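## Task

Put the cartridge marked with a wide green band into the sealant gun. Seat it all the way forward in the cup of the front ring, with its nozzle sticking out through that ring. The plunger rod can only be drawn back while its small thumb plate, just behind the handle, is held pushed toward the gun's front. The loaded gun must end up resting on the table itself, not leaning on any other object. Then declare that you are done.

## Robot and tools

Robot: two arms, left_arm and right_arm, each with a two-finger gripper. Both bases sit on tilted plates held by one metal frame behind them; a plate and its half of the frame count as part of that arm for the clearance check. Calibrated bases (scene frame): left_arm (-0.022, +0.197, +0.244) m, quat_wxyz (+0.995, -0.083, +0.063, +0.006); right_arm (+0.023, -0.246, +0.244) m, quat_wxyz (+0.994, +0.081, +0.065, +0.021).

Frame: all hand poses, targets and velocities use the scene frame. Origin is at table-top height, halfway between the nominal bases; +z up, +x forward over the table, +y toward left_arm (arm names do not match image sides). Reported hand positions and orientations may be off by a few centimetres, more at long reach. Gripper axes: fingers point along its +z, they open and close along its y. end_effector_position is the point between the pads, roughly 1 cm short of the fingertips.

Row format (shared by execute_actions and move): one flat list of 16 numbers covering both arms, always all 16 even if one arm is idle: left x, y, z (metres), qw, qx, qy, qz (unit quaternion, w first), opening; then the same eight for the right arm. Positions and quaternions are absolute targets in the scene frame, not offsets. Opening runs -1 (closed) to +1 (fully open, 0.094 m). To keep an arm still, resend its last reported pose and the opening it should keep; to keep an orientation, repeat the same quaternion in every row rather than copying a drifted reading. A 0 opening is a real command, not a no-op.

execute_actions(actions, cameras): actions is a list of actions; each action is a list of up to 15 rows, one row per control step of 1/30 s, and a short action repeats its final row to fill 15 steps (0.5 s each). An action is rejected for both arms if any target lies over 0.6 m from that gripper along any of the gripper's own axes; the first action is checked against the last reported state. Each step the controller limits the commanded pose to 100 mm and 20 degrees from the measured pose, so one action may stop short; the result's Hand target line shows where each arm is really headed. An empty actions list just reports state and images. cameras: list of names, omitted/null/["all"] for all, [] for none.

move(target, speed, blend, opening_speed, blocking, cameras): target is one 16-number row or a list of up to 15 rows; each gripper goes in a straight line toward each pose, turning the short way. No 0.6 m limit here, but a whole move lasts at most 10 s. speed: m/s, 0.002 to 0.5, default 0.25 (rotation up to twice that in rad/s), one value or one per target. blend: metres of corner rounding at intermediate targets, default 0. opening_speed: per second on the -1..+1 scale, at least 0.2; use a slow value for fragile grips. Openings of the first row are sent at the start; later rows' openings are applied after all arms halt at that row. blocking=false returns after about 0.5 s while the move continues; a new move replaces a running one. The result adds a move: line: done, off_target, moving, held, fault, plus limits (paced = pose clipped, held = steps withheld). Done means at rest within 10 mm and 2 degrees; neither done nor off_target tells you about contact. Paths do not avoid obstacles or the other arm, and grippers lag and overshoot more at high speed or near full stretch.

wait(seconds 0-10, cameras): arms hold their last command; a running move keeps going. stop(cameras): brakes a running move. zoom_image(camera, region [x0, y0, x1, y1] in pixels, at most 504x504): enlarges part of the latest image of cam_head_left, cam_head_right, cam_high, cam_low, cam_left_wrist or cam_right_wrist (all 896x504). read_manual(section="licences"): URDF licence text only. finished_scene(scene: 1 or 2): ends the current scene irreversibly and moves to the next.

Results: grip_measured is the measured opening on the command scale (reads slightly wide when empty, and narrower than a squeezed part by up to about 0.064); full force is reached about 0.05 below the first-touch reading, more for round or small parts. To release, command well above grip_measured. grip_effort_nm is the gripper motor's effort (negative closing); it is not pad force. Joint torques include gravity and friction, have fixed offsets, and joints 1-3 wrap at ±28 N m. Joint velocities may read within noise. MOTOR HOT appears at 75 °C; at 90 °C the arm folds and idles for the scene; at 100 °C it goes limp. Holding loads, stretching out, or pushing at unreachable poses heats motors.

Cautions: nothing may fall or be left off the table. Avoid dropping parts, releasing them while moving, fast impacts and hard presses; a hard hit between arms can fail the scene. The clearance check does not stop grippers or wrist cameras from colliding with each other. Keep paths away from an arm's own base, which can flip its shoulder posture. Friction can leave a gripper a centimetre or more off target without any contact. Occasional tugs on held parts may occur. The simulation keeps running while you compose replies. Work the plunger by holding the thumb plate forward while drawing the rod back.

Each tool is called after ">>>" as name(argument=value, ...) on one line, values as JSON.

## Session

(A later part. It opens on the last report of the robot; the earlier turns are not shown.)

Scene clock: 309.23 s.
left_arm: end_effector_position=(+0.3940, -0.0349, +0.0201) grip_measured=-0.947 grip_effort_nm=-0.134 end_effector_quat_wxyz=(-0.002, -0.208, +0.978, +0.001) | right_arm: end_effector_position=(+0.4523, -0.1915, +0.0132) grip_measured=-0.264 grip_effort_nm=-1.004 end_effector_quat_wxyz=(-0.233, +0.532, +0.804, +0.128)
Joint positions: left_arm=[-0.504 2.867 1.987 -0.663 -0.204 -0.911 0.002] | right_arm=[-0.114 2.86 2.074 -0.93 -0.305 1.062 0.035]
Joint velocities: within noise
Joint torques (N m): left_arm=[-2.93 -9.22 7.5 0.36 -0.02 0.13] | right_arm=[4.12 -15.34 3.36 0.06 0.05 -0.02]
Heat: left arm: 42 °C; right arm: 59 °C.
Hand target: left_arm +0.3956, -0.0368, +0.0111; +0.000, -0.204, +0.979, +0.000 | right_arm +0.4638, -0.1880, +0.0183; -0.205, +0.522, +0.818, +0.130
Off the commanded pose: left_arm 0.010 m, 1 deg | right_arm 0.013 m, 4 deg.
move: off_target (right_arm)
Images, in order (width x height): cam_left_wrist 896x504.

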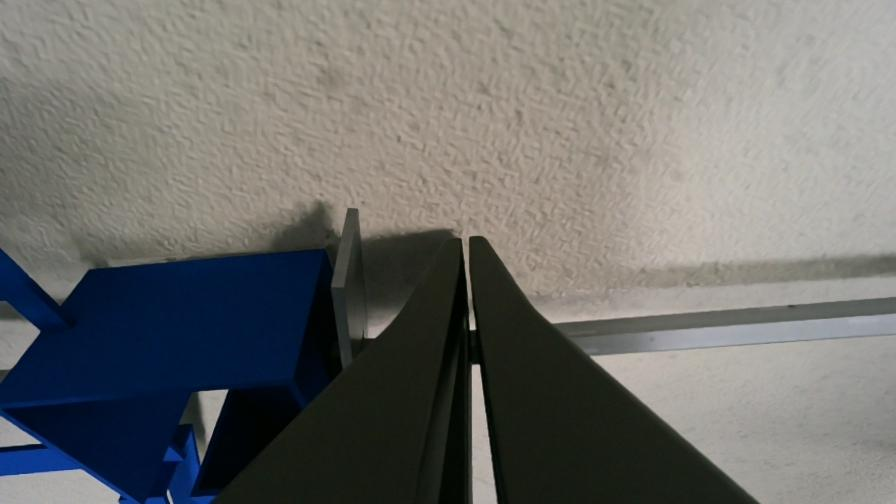

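>>> move(target=[0.369, 0.027, 0.011, 0, 0.204, -0.979, 0, -0.95, 0.464, -0.188, 0.018, 0.2037, -0.522, -0.818, -0.130, -0.5], speed=0.06, cameras=["cam_left_wrist","cam_head_right"])

>>> zoom_image(camera="cam_head_right", region=[400, 150, 600, 270])

Scene clock: 315.50 s.
left_arm: end_effector_position=(+0.3816, -0.0105, +0.0126) grip_measured=-0.948 grip_effort_nm=-0.085 end_effector_quat_wxyz=(+0.017, -0.194, +0.979, -0.053) | right_arm: end_effector_position=(+0.4472, -0.1767, +0.0136) grip_measured=-0.264 grip_effort_nm=-1.004 end_effector_quat_wxyz=(-0.239, +0.520, +0.809, +0.129)
Joint positions: left_arm=[-0.442 2.735 1.652 -0.353 -0.137 -0.803 0.002] | right_arm=[-0.086 2.86 2.058 -0.923 -0.314 1.064 0.035]
Joint velocities: within noise
Joint torques (N m): left_arm=[0.29 -12.12 1.65 -0.2 -0.53 0.08] | right_arm=[1.61 -15.43 4.33 0.01 0.14 -0.06]
Heat: left arm: 41 °C; right arm: 60 °C.
Hand target: left_arm +0.3692, +0.0249, +0.0107; +0.000, -0.203, +0.979, -0.001 | right_arm +0.4638, -0.1880, +0.0186; -0.205, +0.522, +0.818, +0.130
Off the commanded pose: left_arm 0.040 m, 6 deg | right_arm 0.021 m, 4 deg.
move: off_target (left_arm, right_arm)
Images, in order (width x height): cam_head_right 896x504, cam_left_wrist 896x504.

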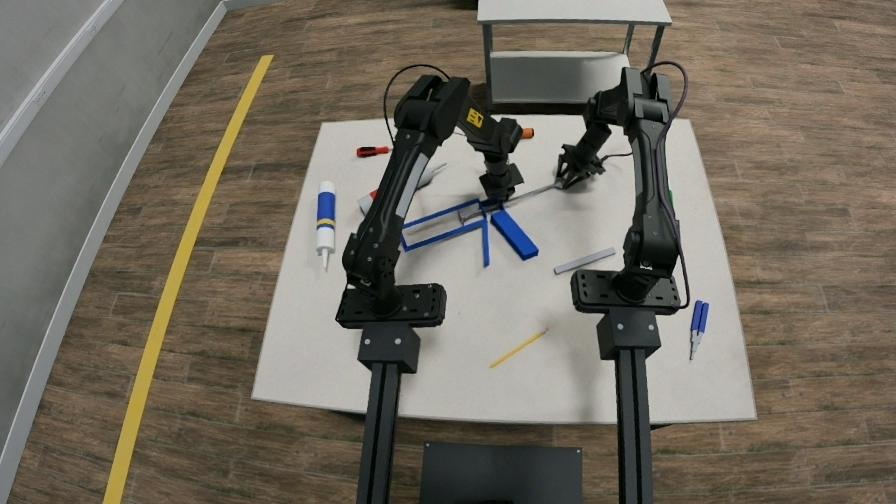

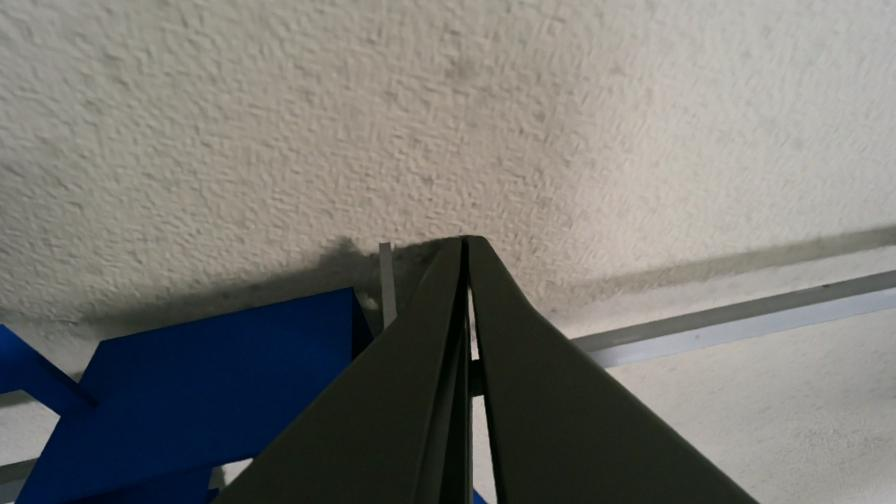

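Scaled by 2.520 from the camera's 896x504 image, which has a finer 1280x720 frame.

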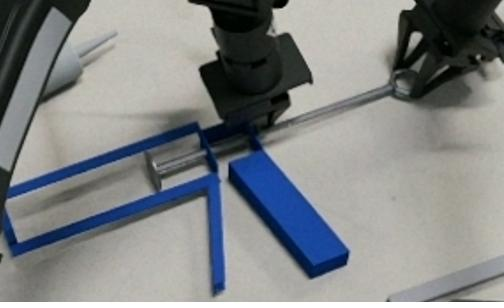

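>>> move(target=[0.369, 0.027, 0.011, 0, 0.204, -0.979, 0, -0.95, 0.484, -0.220, 0.018, 0.2037, -0.522, -0.818, -0.130, -0.5], speed=0.06, cameras=["cam_left_wrist","cam_head_right"])

>>> zoom_image(camera="cam_head_right", region=[400, 150, 600, 270])

Scene clock: 320.63 s.
left_arm: end_effector_position=(+0.3897, -0.0159, +0.0135) grip_measured=-0.949 grip_effort_nm=-0.076 end_effector_quat_wxyz=(+0.028, -0.196, +0.978, -0.070) | right_arm: end_effector_position=(+0.4588, -0.1836, +0.0172) grip_measured=-0.264 grip_effort_nm=-1.004 end_effector_quat_wxyz=(-0.250, +0.510, +0.812, +0.136)
Joint positions: left_arm=[-0.44 2.735 1.652 -0.313 -0.121 -0.798 0.002] | right_arm=[-0.104 2.924 2.215 -1.041 -0.33 1.018 0.035]
Joint velocities: within noise
Joint torques (N m): left_arm=[0.1 -12.34 1.65 -0.43 -0.74 0.07] | right_arm=[-2.1 -14.35 9.21 -0.28 0.4 -0.19]
Heat: left arm: 42 °C; right arm: 61 °C.
Hand target: left_arm +0.3699, +0.0241, +0.0107; +0.001, -0.202, +0.979, -0.003 | right_arm +0.4820, -0.2203, +0.0197; -0.203, +0.523, +0.817, +0.129
Off the commanded pose: left_arm 0.048 m, 9 deg | right_arm 0.044 m, 6 deg.
move: off_target (left_arm, right_arm)
Images, in order (width x height): cam_head_right 896x504, cam_left_wrist 896x504.

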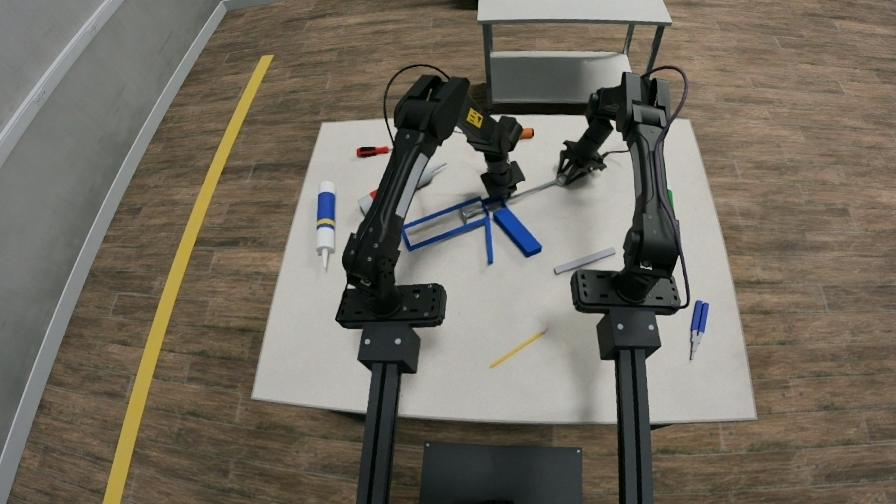

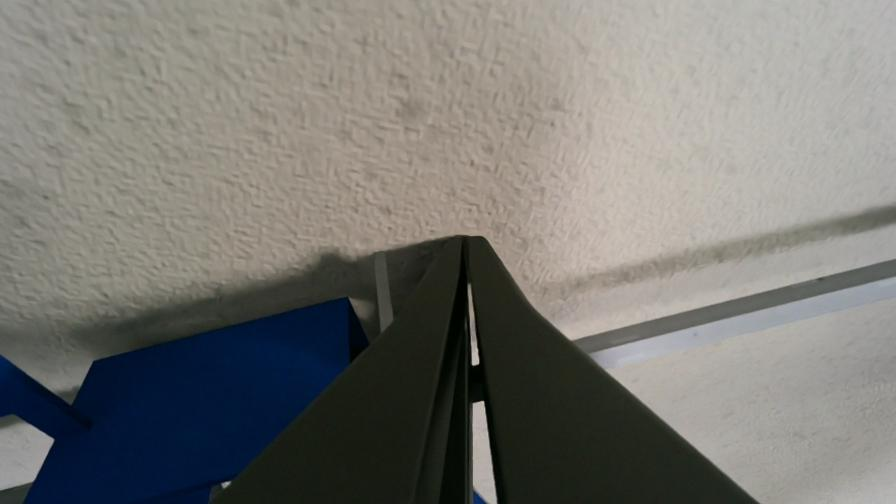

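Scaled by 2.520 from the camera's 896x504 image, which has a finer 1280x720 frame.

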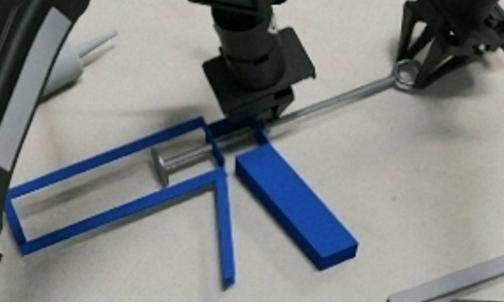

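>>> move(target=[[0.392, -0.022, 0.012, 0, 0.204, -0.979, 0, -0.95, 0.466, -0.190, 0.018, 0.2037, -0.522, -0.818, -0.130, -0.5],[0.393, -0.020, 0.04, 0, 0.204, -0.979, 0, -0.95, 0.466, -0.190, 0.018, 0.2037, -0.522, -0.818, -0.130, -0.5],[0.377, 0.008, 0.11, 0, 0.204, -0.979, 0, -0.3, 0.466, -0.190, 0.018, 0.2037, -0.522, -0.818, -0.130, -0.5]], speed=0.1, blend=0.01, cameras=["cam_left_wrist"])

Scene clock: 351.83 s.
left_arm: end_effector_position=(+0.3704, +0.0064, +0.0884) grip_measured=-0.303 grip_effort_nm=0.154 end_effector_quat_wxyz=(-0.013, -0.199, +0.980, +0.004) | right_arm: end_effector_position=(+0.4498, -0.1853, +0.0131) grip_measured=-0.264 grip_effort_nm=-1.009 end_effector_quat_wxyz=(-0.242, +0.524, +0.807, +0.131)
Joint positions: left_arm=[-0.476 2.551 1.651 -0.657 -0.195 -0.867 0.033] | right_arm=[-0.106 2.874 2.091 -0.95 -0.317 1.051 0.035]
Joint velocities: within noise
Joint torques (N m): left_arm=[-3.14 -14.9 4.04 0.02 -0.1 -0.11] | right_arm=[2.92 -15.9 3.66 0.09 0.18 0.06]
Heat: left arm: 44 °C; right arm: 53 °C.
Hand target: left_arm +0.3769, +0.0080, +0.1091; +0.000, -0.204, +0.979, +0.000 | right_arm +0.4660, -0.1900, +0.0187; -0.205, +0.522, +0.818, +0.130
Off the commanded pose: left_arm 0.023 m, 2 deg | right_arm 0.018 m, 5 deg.
move: off_target (left_arm, right_arm); target 3's new opening was sent with left_arm's hand 0.023 m and 2 deg from that target
Images, in order (width x height): cam_left_wrist 896x504.

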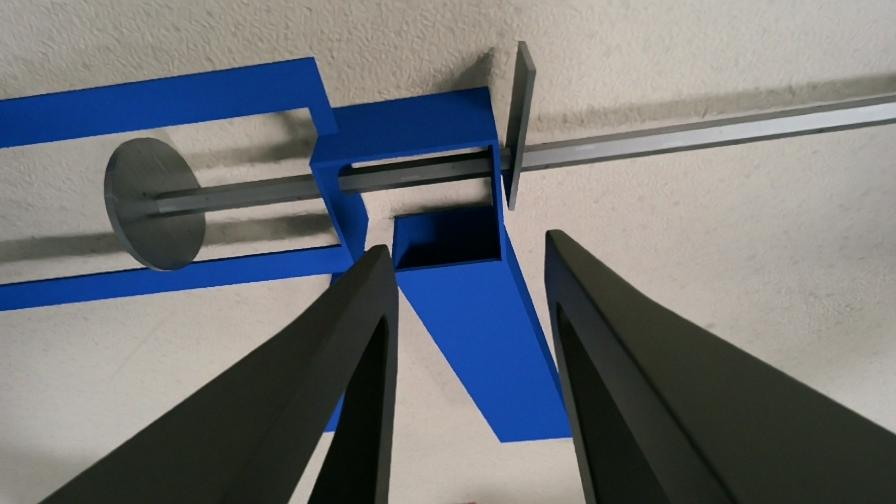

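>>> move(target=[0.365, -0.009, 0.046, 0, 0.2155, -0.9765, 0, -0.3, 0.466, -0.190, 0.018, 0.2037, -0.522, -0.818, -0.130, -0.5], speed=0.08, cameras=["cam_left_wrist"])

Scene clock: 374.57 s.
left_arm: end_effector_position=(+0.3676, -0.0004, +0.0524) grip_measured=-0.303 grip_effort_nm=0.144 end_effector_quat_wxyz=(-0.006, -0.219, +0.976, -0.001) | right_arm: end_effector_position=(+0.4498, -0.1853, +0.0131) grip_measured=-0.264 grip_effort_nm=-1.004 end_effector_quat_wxyz=(-0.242, +0.524, +0.807, +0.131)
Joint positions: left_arm=[-0.476 2.64 1.651 -0.552 -0.196 -0.904 0.033] | right_arm=[-0.106 2.874 2.091 -0.95 -0.317 1.051 0.035]
Joint velocities: within noise
Joint torques (N m): left_arm=[-4.63 -8.9 5.23 0.44 -0.09 -0.12] | right_arm=[3 -15.84 3.59 0.09 0.16 0.04]
Heat: left arm: 44 °C; right arm: 53 °C.
Hand target: left_arm +0.3648, -0.0087, +0.0462; +0.000, -0.216, +0.976, +0.000 | right_arm +0.4660, -0.1900, +0.0187; -0.205, +0.522, +0.818, +0.130
Off the commanded pose: left_arm 0.011 m, 1 deg | right_arm 0.018 m, 5 deg.
move: off_target (left_arm, right_arm)
Images, in order (width x height): cam_left_wrist 896x504.

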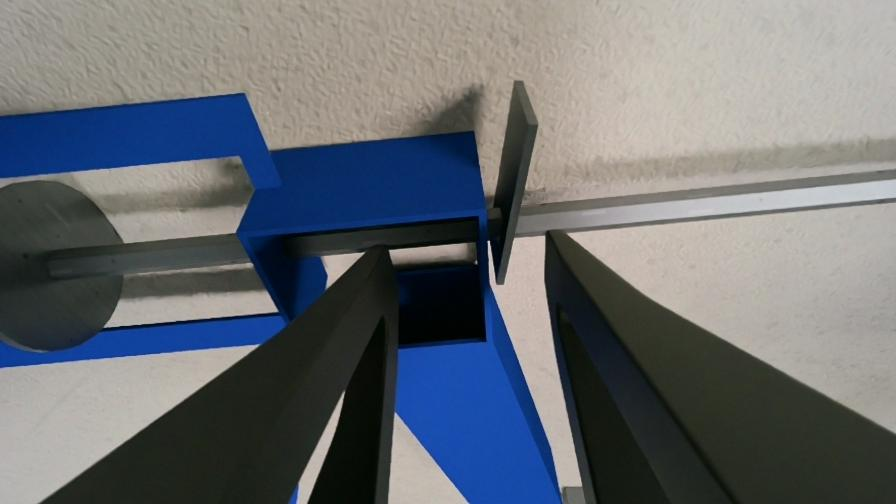

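>>> move(target=[0.360, -0.0125, 0.024, 0, 0.2155, -0.9765, 0, -0.3, 0.466, -0.190, 0.018, 0.2037, -0.522, -0.818, -0.130, -0.5], speed=0.08, cameras=["cam_left_wrist"])

Scene clock: 382.70 s.
left_arm: end_effector_position=(+0.3638, -0.0044, +0.0358) grip_measured=-0.303 grip_effort_nm=0.134 end_effector_quat_wxyz=(-0.003, -0.218, +0.976, -0.002) | right_arm: end_effector_position=(+0.4499, -0.1855, +0.0131) grip_measured=-0.264 grip_effort_nm=-1.009 end_effector_quat_wxyz=(-0.241, +0.524, +0.807, +0.130)
Joint positions: left_arm=[-0.481 2.682 1.652 -0.506 -0.198 -0.906 0.033] | right_arm=[-0.106 2.873 2.091 -0.95 -0.316 1.051 0.035]
Joint velocities: within noise
Joint torques (N m): left_arm=[-4.38 -7.94 5.56 0.47 -0.05 -0.11] | right_arm=[2.99 -15.79 3.64 0.11 0.13 0.04]
Heat: left arm: 42 °C; right arm: 53 °C.
Hand target: left_arm +0.3596, -0.0122, +0.0245; +0.000, -0.215, +0.977, +0.000 | right_arm +0.4660, -0.1900, +0.0187; -0.205, +0.522, +0.818, +0.130
Off the commanded pose: left_arm 0.015 m, 1 deg | right_arm 0.017 m, 4 deg.
move: off_target (left_arm, right_arm)
Images, in order (width x height): cam_left_wrist 896x504.

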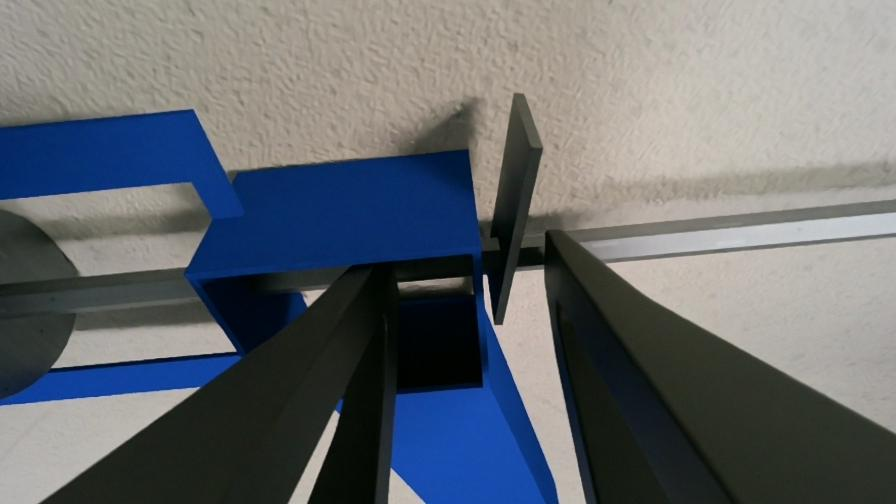

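>>> zoom_image(camera="cam_left_wrist", region=[330, 180, 610, 400])

Scaled by 1.800 from the camera's 896x504 image, which has a finer 1280x720 frame.

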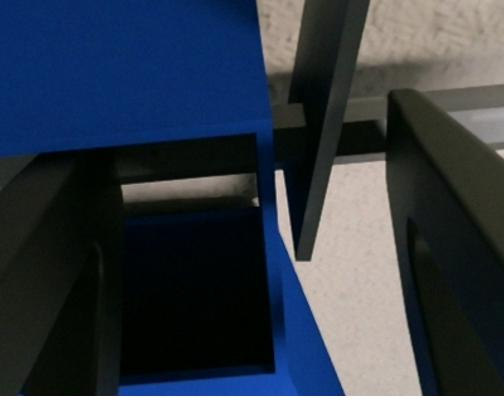

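>>> move(target=[0.3615, -0.021, 0.020, 0, 0.2155, -0.9765, 0, -0.3, 0.466, -0.190, 0.018, 0.2037, -0.522, -0.818, -0.130, -0.5], speed=0.05, cameras=["cam_left_wrist"])

>>> zoom_image(camera="cam_left_wrist", region=[330, 180, 610, 400])

Scene clock: 389.70 s.
left_arm: end_effector_position=(+0.3669, -0.0099, +0.0351) grip_measured=-0.303 grip_effort_nm=0.129 end_effector_quat_wxyz=(+0.001, -0.219, +0.976, +0.002) | right_arm: end_effector_position=(+0.4499, -0.1855, +0.0131) grip_measured=-0.264 grip_effort_nm=-1.004 end_effector_quat_wxyz=(-0.241, +0.524, +0.807, +0.130)
Joint positions: left_arm=[-0.493 2.701 1.687 -0.522 -0.211 -0.919 0.033] | right_arm=[-0.106 2.873 2.091 -0.95 -0.316 1.051 0.035]
Joint velocities: within noise
Joint torques (N m): left_arm=[-4.42 -7.39 6.38 0.47 0.03 -0.11] | right_arm=[2.97 -15.8 3.73 0.09 0.18 0.04]
Heat: left arm: 42 °C; right arm: 53 °C.
Hand target: left_arm +0.3608, -0.0203, +0.0208; +0.000, -0.216, +0.977, +0.000 | right_arm +0.4660, -0.1900, +0.0187; -0.205, +0.522, +0.818, +0.130
Off the commanded pose: left_arm 0.019 m, 0 deg | right_arm 0.017 m, 4 deg.
move: off_target (left_arm, right_arm)
Images, in order (width x height): cam_left_wrist 896x504.

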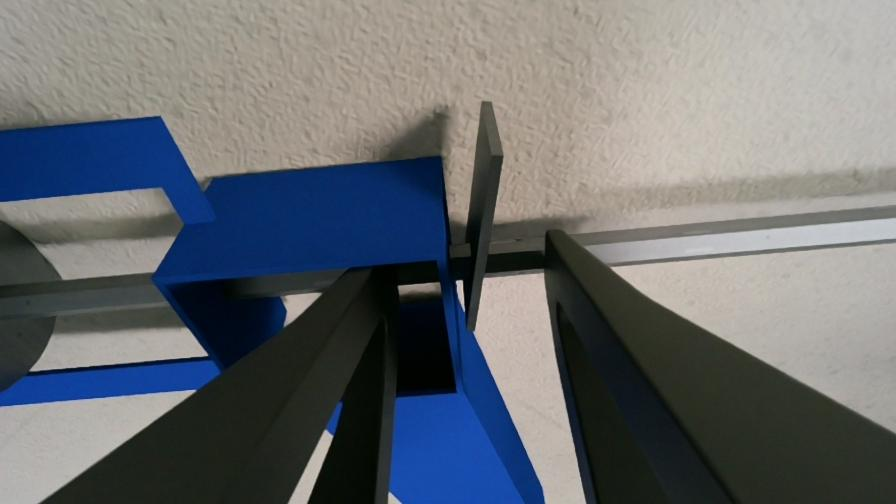

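Scaled by 1.800 from the camera's 896x504 image, which has a finer 1280x720 frame.

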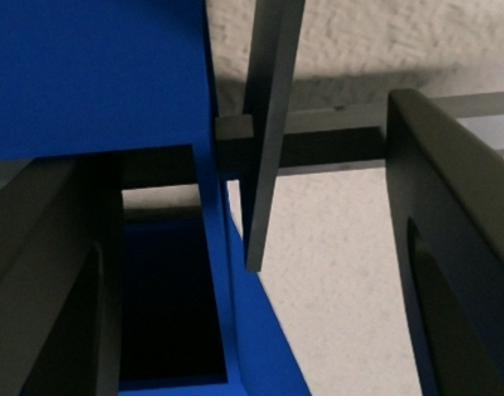

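>>> move(target=[0.3615, -0.020, 0.012, 0, 0.2155, -0.9765, 0, -0.3, 0.466, -0.190, 0.018, 0.2037, -0.522, -0.818, -0.130, -0.5], speed=0.05, cameras=["cam_left_wrist"])

>>> zoom_image(camera="cam_left_wrist", region=[330, 180, 610, 400])

Scene clock: 396.77 s.
left_arm: end_effector_position=(+0.3667, -0.0098, +0.0344) grip_measured=-0.302 grip_effort_nm=0.134 end_effector_quat_wxyz=(-0.001, -0.218, +0.976, +0.004) | right_arm: end_effector_position=(+0.4499, -0.1855, +0.0131) grip_measured=-0.264 grip_effort_nm=-1.004 end_effector_quat_wxyz=(-0.241, +0.524, +0.807, +0.130)
Joint positions: left_arm=[-0.493 2.706 1.695 -0.532 -0.211 -0.92 0.033] | right_arm=[-0.106 2.873 2.091 -0.95 -0.316 1.051 0.035]
Joint velocities: within noise
Joint torques (N m): left_arm=[-4.05 -6.41 5.9 0.71 0.05 -0.08] | right_arm=[2.92 -15.84 3.63 0.08 0.16 0.04]
Heat: left arm: 41 °C; right arm: 54 °C.
Hand target: left_arm +0.3603, -0.0190, +0.0134; +0.000, -0.215, +0.977, +0.000 | right_arm +0.4660, -0.1900, +0.0187; -0.205, +0.522, +0.818, +0.130
Off the commanded pose: left_arm 0.025 m, 1 deg | right_arm 0.017 m, 4 deg.
move: off_target (left_arm, right_arm)
Images, in order (width x height): cam_left_wrist 896x504.

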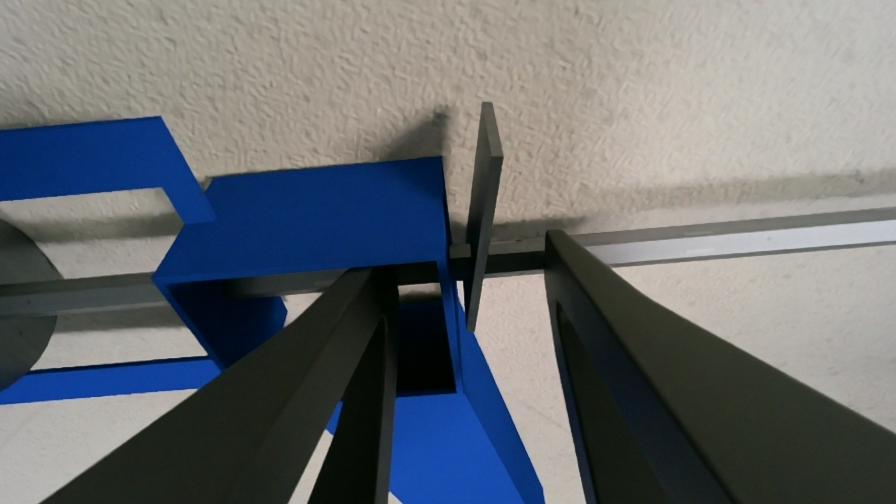

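Scaled by 1.800 from the camera's 896x504 image, which has a finer 1280x720 frame.

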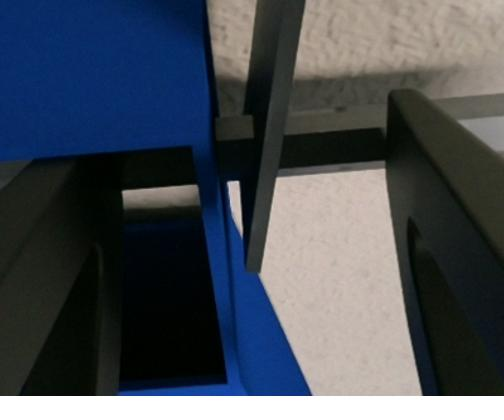

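>>> move(target=[0.363, -0.017, 0.024, 0, 0.2155, -0.9765, 0, -0.95, 0.466, -0.190, 0.018, 0.2037, -0.522, -0.818, -0.130, -0.5], speed=0.05, opening_speed=0.4, cameras=["cam_left_wrist"])

>>> zoom_image(camera="cam_left_wrist", region=[330, 180, 610, 400])

Scene clock: 400.70 s.
left_arm: end_effector_position=(+0.3656, -0.0076, +0.0344) grip_measured=-0.906 grip_effort_nm=-0.994 end_effector_quat_wxyz=(-0.001, -0.217, +0.976, +0.010) | right_arm: end_effector_position=(+0.4499, -0.1855, +0.0131) grip_measured=-0.264 grip_effort_nm=-1.004 end_effector_quat_wxyz=(-0.241, +0.524, +0.807, +0.130)
Joint positions: left_arm=[-0.493 2.707 1.696 -0.54 -0.22 -0.92 0.004] | right_arm=[-0.106 2.873 2.091 -0.95 -0.316 1.051 0.035]
Joint velocities: within noise
Joint torques (N m): left_arm=[-3.88 -8.73 4.92 0.55 0.1 0] | right_arm=[2.97 -15.9 3.7 0.08 0.16 0.04]
Heat: left arm: 40 °C; right arm: 54 °C.
Hand target: left_arm +0.3626, -0.0166, +0.0244; +0.000, -0.215, +0.977, +0.000 | right_arm +0.4660, -0.1900, +0.0187; -0.205, +0.522, +0.818, +0.130
Off the commanded pose: left_arm 0.014 m, 1 deg | right_arm 0.017 m, 4 deg.
move: off_target (left_arm, right_arm)
Images, in order (width x height): cam_left_wrist 896x504.

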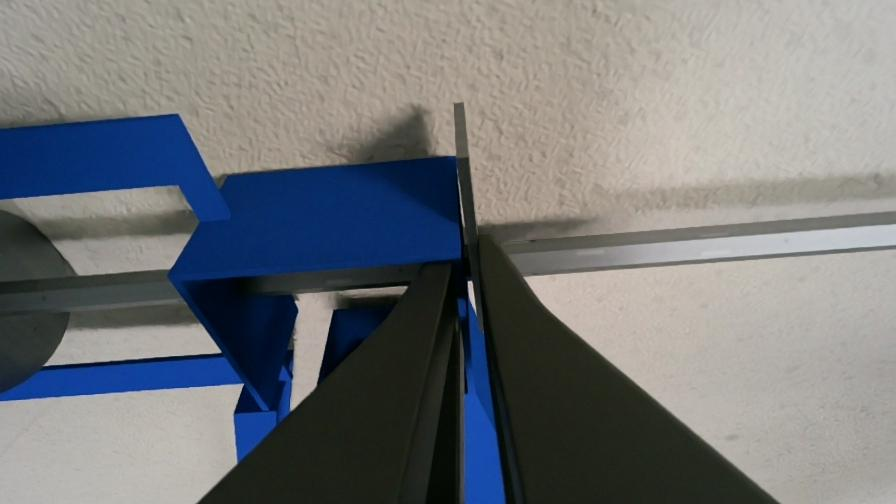

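Scaled by 1.800 from the camera's 896x504 image, which has a finer 1280x720 frame.

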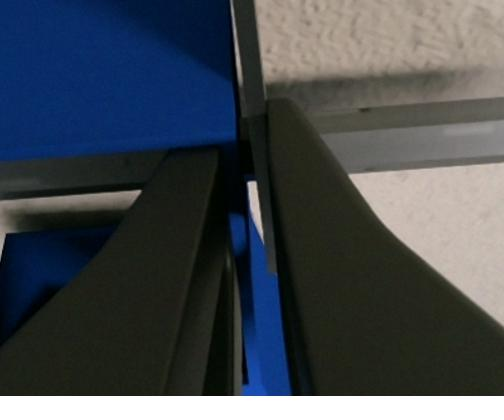

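>>> move(target=[0.350, 0.011, 0.024, 0, 0.2155, -0.9765, 0, -0.95, 0.488, -0.225, 0.018, 0.2037, -0.522, -0.818, -0.130, -0.5], speed=0.06, cameras=["cam_left_wrist","cam_head_right","cam_right_wrist"])

>>> zoom_image(camera="cam_head_right", region=[400, 150, 600, 270])

Scene clock: 405.83 s.
left_arm: end_effector_position=(+0.3711, -0.0180, +0.0344) grip_measured=-0.912 grip_effort_nm=-1.028 end_effector_quat_wxyz=(+0.025, -0.223, +0.973, -0.045) | right_arm: end_effector_position=(+0.4631, -0.1986, +0.0163) grip_measured=-0.264 grip_effort_nm=-1.004 end_effector_quat_wxyz=(-0.247, +0.512, +0.813, +0.129)
Joint positions: left_arm=[-0.487 2.661 1.581 -0.358 -0.166 -0.905 0.004] | right_arm=[-0.128 2.95 2.283 -1.09 -0.311 0.998 0.035]
Joint velocities: within noise
Joint torques (N m): left_arm=[-0.66 -10.55 1.2 -0.06 -0.31 0.31] | right_arm=[-0.69 -14.11 9.18 -0.28 0.21 -0.08]
Heat: left arm: 41 °C; right arm: 54 °C.
Hand target: left_arm +0.3503, +0.0096, +0.0244; -0.001, -0.215, +0.977, -0.001 | right_arm +0.4866, -0.2254, +0.0195; -0.203, +0.523, +0.818, +0.129
Off the commanded pose: left_arm 0.037 m, 6 deg | right_arm 0.036 m, 5 deg.
move: off_target (left_arm, right_arm)
Images, in order (width x height): cam_head_right 896x504, cam_left_wrist 896x504, cam_right_wrist 896x504.

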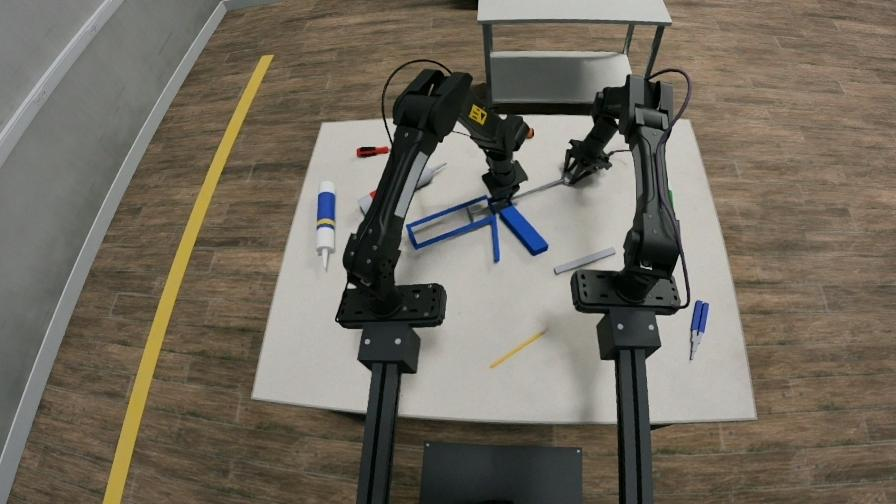

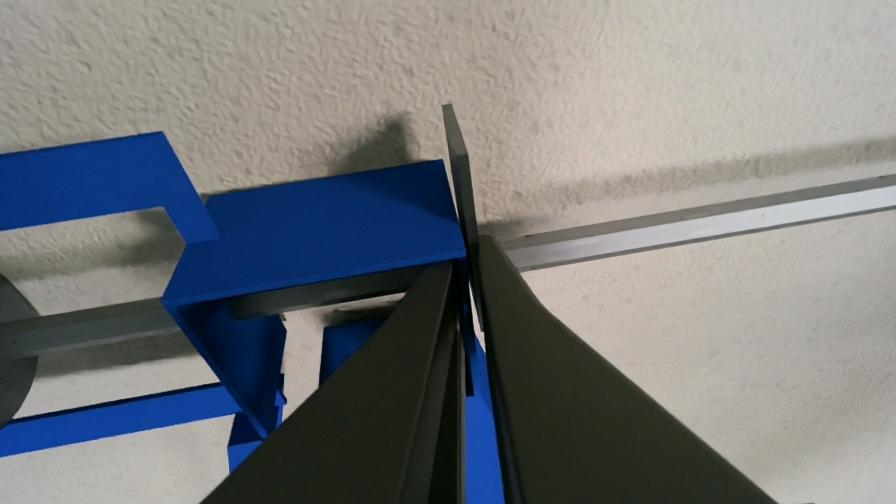

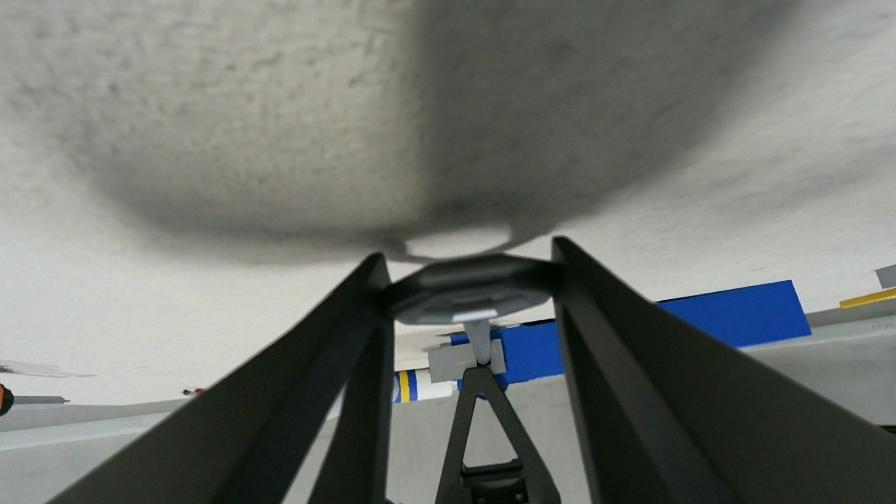

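Scaled by 2.520 from the camera's 896x504 image, which has a finer 1280x720 frame.

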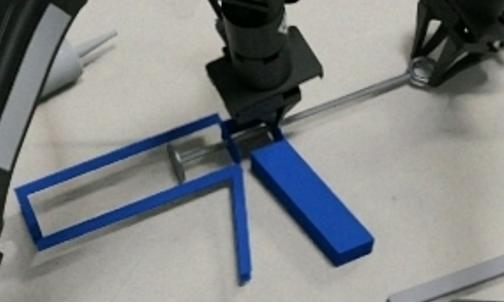

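>>> move(target=[[0.367, -0.019, 0.028, 0, 0.2155, -0.9765, 0, -0.95, 0.470, -0.205, 0.020, 0.2037, -0.522, -0.818, -0.130, -0.5],[0.367, -0.019, 0.028, 0, 0.2155, -0.9765, 0, -0.95, 0.470, -0.205, 0.020, 0.2037, -0.522, -0.818, -0.130, 0.3],[0.367, -0.019, 0.028, 0, 0.2155, -0.9765, 0, -0.95, 0.472, -0.210, 0.10, 0.088, -0.535, -0.8385, -0.0567, 0.8]], speed=0.08, cameras=["cam_left_wrist","cam_head_right","cam_right_wrist"])

Scene clock: 431.60 s.
left_arm: end_effector_position=(+0.3719, -0.0169, +0.0340) grip_measured=-0.912 grip_effort_nm=-1.033 end_effector_quat_wxyz=(+0.005, -0.220, +0.975, -0.013) | right_arm: end_effector_position=(+0.4600, -0.2126, +0.0838) grip_measured=+0.797 grip_effort_nm=0.178 end_effector_quat_wxyz=(-0.112, +0.537, +0.835, +0.048)
Joint positions: left_arm=[-0.494 2.709 1.698 -0.501 -0.191 -0.917 0.004] | right_arm=[-0.035 2.533 1.776 -0.817 -0.043 1.148 0.084]
Joint velocities: within noise
Joint torques (N m): left_arm=[-3.99 -8.94 6.89 0.05 -0.12 -0.05] | right_arm=[3.66 -16.43 4.27 0.08 0.03 0.09]
Heat: left arm: 44 °C; right arm: 64 °C.
Hand target: left_arm +0.3669, -0.0189, +0.0282; +0.001, -0.215, +0.977, +0.000 | right_arm +0.4718, -0.2100, +0.1000; -0.089, +0.535, +0.838, +0.057
Off the commanded pose: left_arm 0.008 m, 2 deg | right_arm 0.020 m, 3 deg.
move: off_target (right_arm); target 2's new opening was sent with right_arm's hand 0.018 m and 4 deg from that target; target 3's new opening was sent with right_arm's hand 0.020 m and 3 deg from that target
Images, in order (width x height): cam_head_right 896x504, cam_left_wrist 896x504, cam_right_wrist 896x504.

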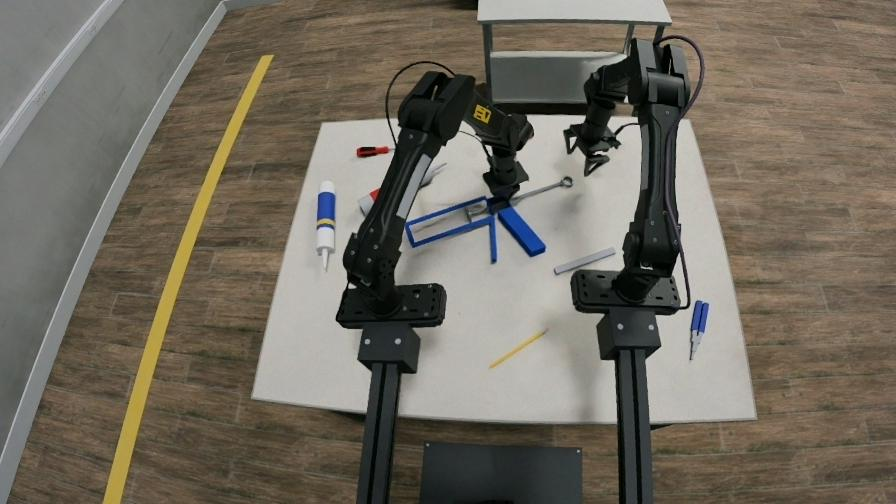

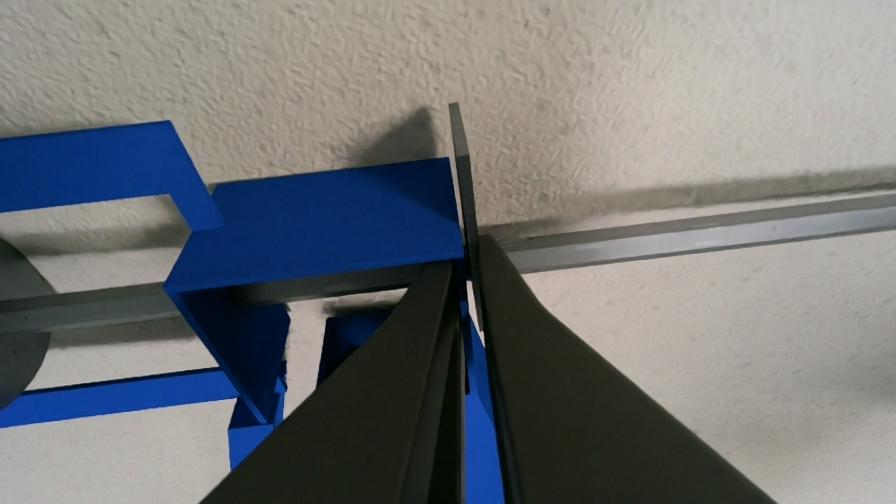

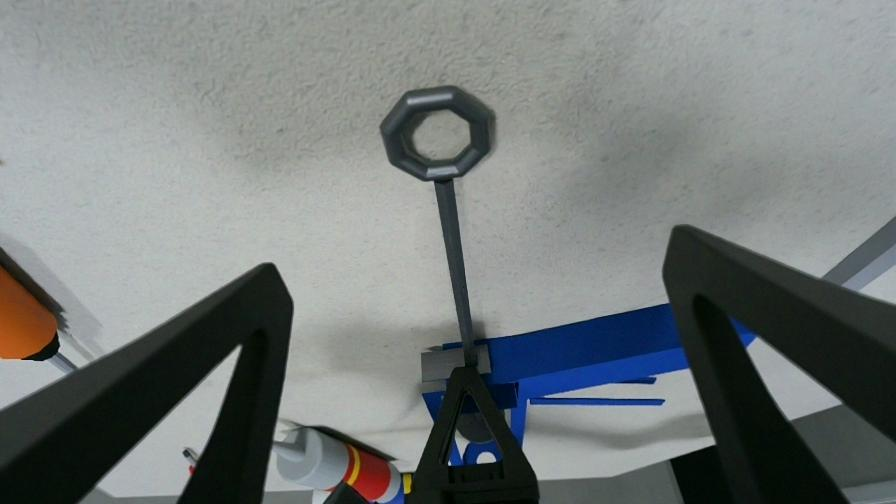

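>>> move(target=[0.367, -0.019, 0.028, 0, 0.2155, -0.9765, 0, -0.95, 0.466, -0.200, 0.018, 0.088, -0.535, -0.8385, -0.0567, 0.5], speed=0.08, cameras=["cam_right_wrist"])

Scene clock: 443.07 s.
left_arm: end_effector_position=(+0.3719, -0.0169, +0.0340) grip_measured=-0.912 grip_effort_nm=-1.028 end_effector_quat_wxyz=(+0.005, -0.220, +0.975, -0.013) | right_arm: end_effector_position=(+0.4587, -0.2026, +0.0208) grip_measured=+0.503 grip_effort_nm=-0.125 end_effector_quat_wxyz=(-0.100, +0.538, +0.835, +0.056)
Joint positions: left_arm=[-0.494 2.709 1.698 -0.501 -0.191 -0.917 0.004] | right_arm=[-0.035 2.681 1.781 -0.645 -0.043 1.148 0.071]
Joint velocities: within noise
Joint torques (N m): left_arm=[-4.05 -8.77 6.98 0.09 -0.15 -0.06] | right_arm=[3.07 -11.4 6.13 0.14 0.03 -0.01]
Heat: left arm: 42 °C; right arm: 65 °C.
Hand target: left_arm +0.3669, -0.0189, +0.0282; +0.001, -0.215, +0.977, +0.000 | right_arm +0.4658, -0.2001, +0.0182; -0.088, +0.535, +0.838, +0.057
Off the commanded pose: left_arm 0.008 m, 2 deg | right_arm 0.008 m, 1 deg.
move: done
Images, in order (width x height): cam_right_wrist 896x504.

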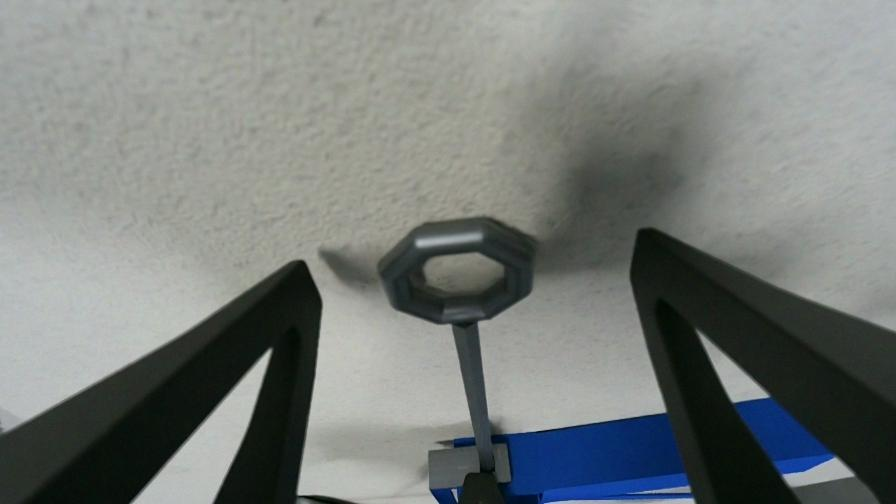

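>>> move(target=[[0.367, -0.019, 0.028, 0, 0.2155, -0.9765, 0, -0.95, 0.466, -0.200, 0.008, 0.088, -0.535, -0.8385, -0.0567, 0.5],[0.367, -0.019, 0.028, 0, 0.2155, -0.9765, 0, -0.95, 0.466, -0.200, 0.008, 0.088, -0.535, -0.8385, -0.0567, -0.5]], speed=0.05, opening_speed=0.7, cameras=["cam_right_wrist"])

Scene clock: 449.90 s.
left_arm: end_effector_position=(+0.3719, -0.0169, +0.0340) grip_measured=-0.912 grip_effort_nm=-1.028 end_effector_quat_wxyz=(+0.005, -0.220, +0.975, -0.013) | right_arm: end_effector_position=(+0.4618, -0.2016, +0.0141) grip_measured=-0.284 grip_effort_nm=-0.999 end_effector_quat_wxyz=(-0.096, +0.538, +0.835, +0.058)
Joint positions: left_arm=[-0.494 2.709 1.698 -0.501 -0.191 -0.918 0.004] | right_arm=[-0.035 2.703 1.799 -0.631 -0.042 1.148 0.034]
Joint velocities: within noise
Joint torques (N m): left_arm=[-4.01 -8.8 6.93 0.08 -0.12 -0.04] | right_arm=[2.76 -10.91 6.15 0.15 0.01 -0.05]
Heat: left arm: 42 °C; right arm: 64 °C.
Hand target: left_arm +0.3669, -0.0189, +0.0282; +0.001, -0.215, +0.977, -0.001 | right_arm +0.4658, -0.2001, +0.0082; -0.088, +0.535, +0.838, +0.057
Off the commanded pose: left_arm 0.008 m, 2 deg | right_arm 0.008 m, 1 deg.
move: done
Images, in order (width x height): cam_right_wrist 896x504.

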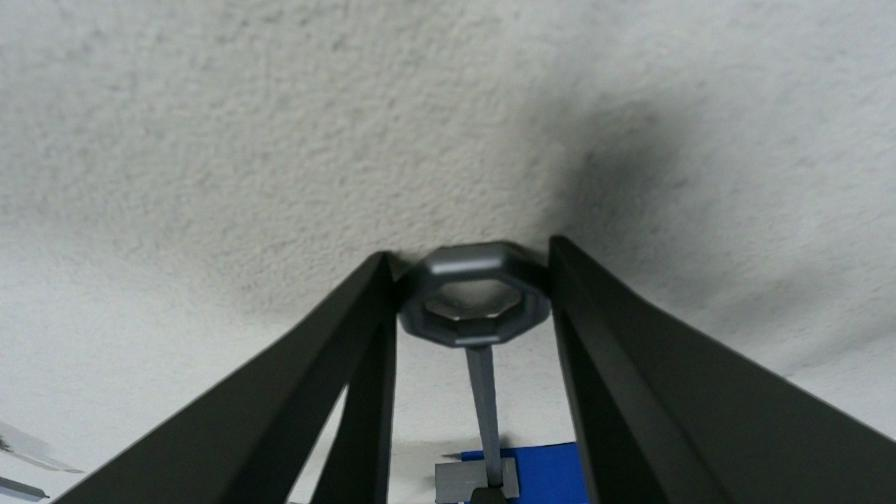

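>>> move(target=[0.362, -0.009, 0.028, 0, 0.2155, -0.9765, 0, -0.95, 0.490, -0.250, 0.010, 0.088, -0.535, -0.8385, -0.0567, -0.5], speed=0.06, cameras=["cam_left_wrist","cam_right_wrist"])

>>> zoom_image(camera="cam_left_wrist", region=[330, 80, 610, 360])

Scene clock: 453.17 s.
left_arm: end_effector_position=(+0.3783, -0.0268, +0.0335) grip_measured=-0.912 grip_effort_nm=-1.028 end_effector_quat_wxyz=(+0.012, -0.224, +0.974, -0.040) | right_arm: end_effector_position=(+0.4709, -0.2175, +0.0142) grip_measured=-0.285 grip_effort_nm=-1.004 end_effector_quat_wxyz=(-0.132, +0.529, +0.835, +0.077)
Joint positions: left_arm=[-0.494 2.709 1.692 -0.448 -0.159 -0.918 0.004] | right_arm=[-0.094 2.77 1.958 -0.773 -0.113 1.07 0.034]
Joint velocities: within noise
Joint torques (N m): left_arm=[-2.63 -10.92 2.44 -0.01 -0.37 0.13] | right_arm=[-0.87 -12.66 8.14 0.12 0.63 -0.24]
Heat: left arm: 42 °C; right arm: 63 °C.
Hand target: left_arm +0.3626, -0.0095, +0.0283; +0.000, -0.215, +0.977, -0.001 | right_arm +0.4883, -0.2500, +0.0119; -0.089, +0.536, +0.838, +0.056
Off the commanded pose: left_arm 0.025 m, 5 deg | right_arm 0.038 m, 6 deg.
move: off_target (left_arm, right_arm)
Images, in order (width x height): cam_left_wrist 896x504, cam_right_wrist 896x504.

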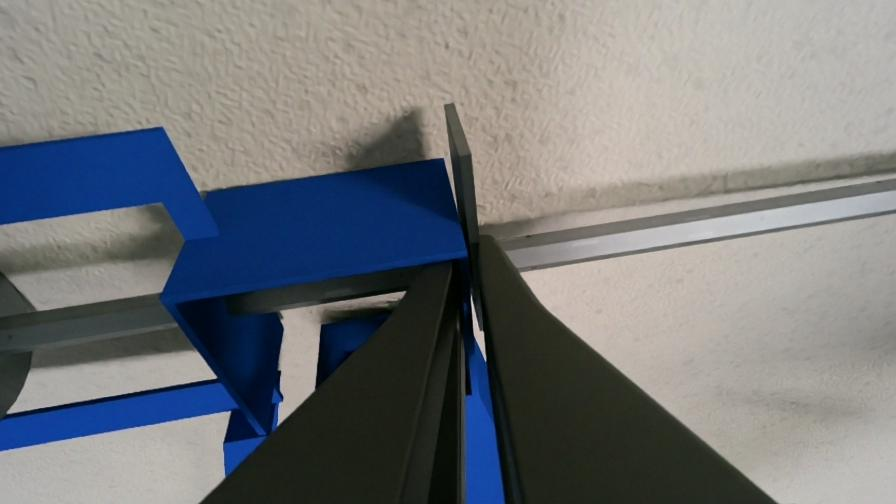

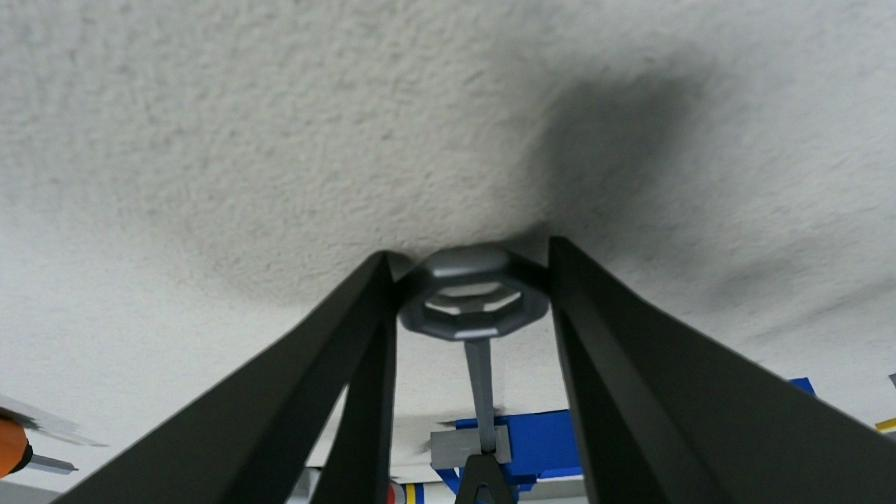

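Scaled by 1.800 from the camera's 896x504 image, which has a finer 1280x720 frame.

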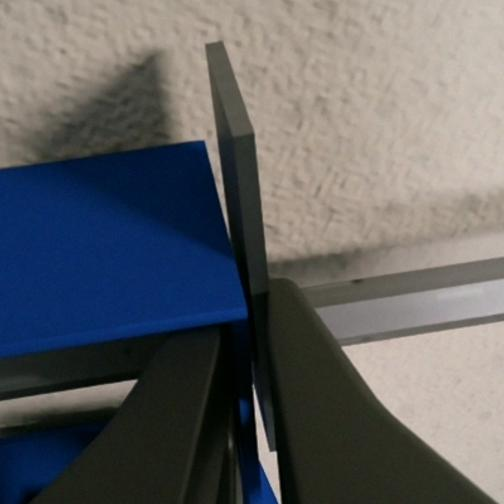

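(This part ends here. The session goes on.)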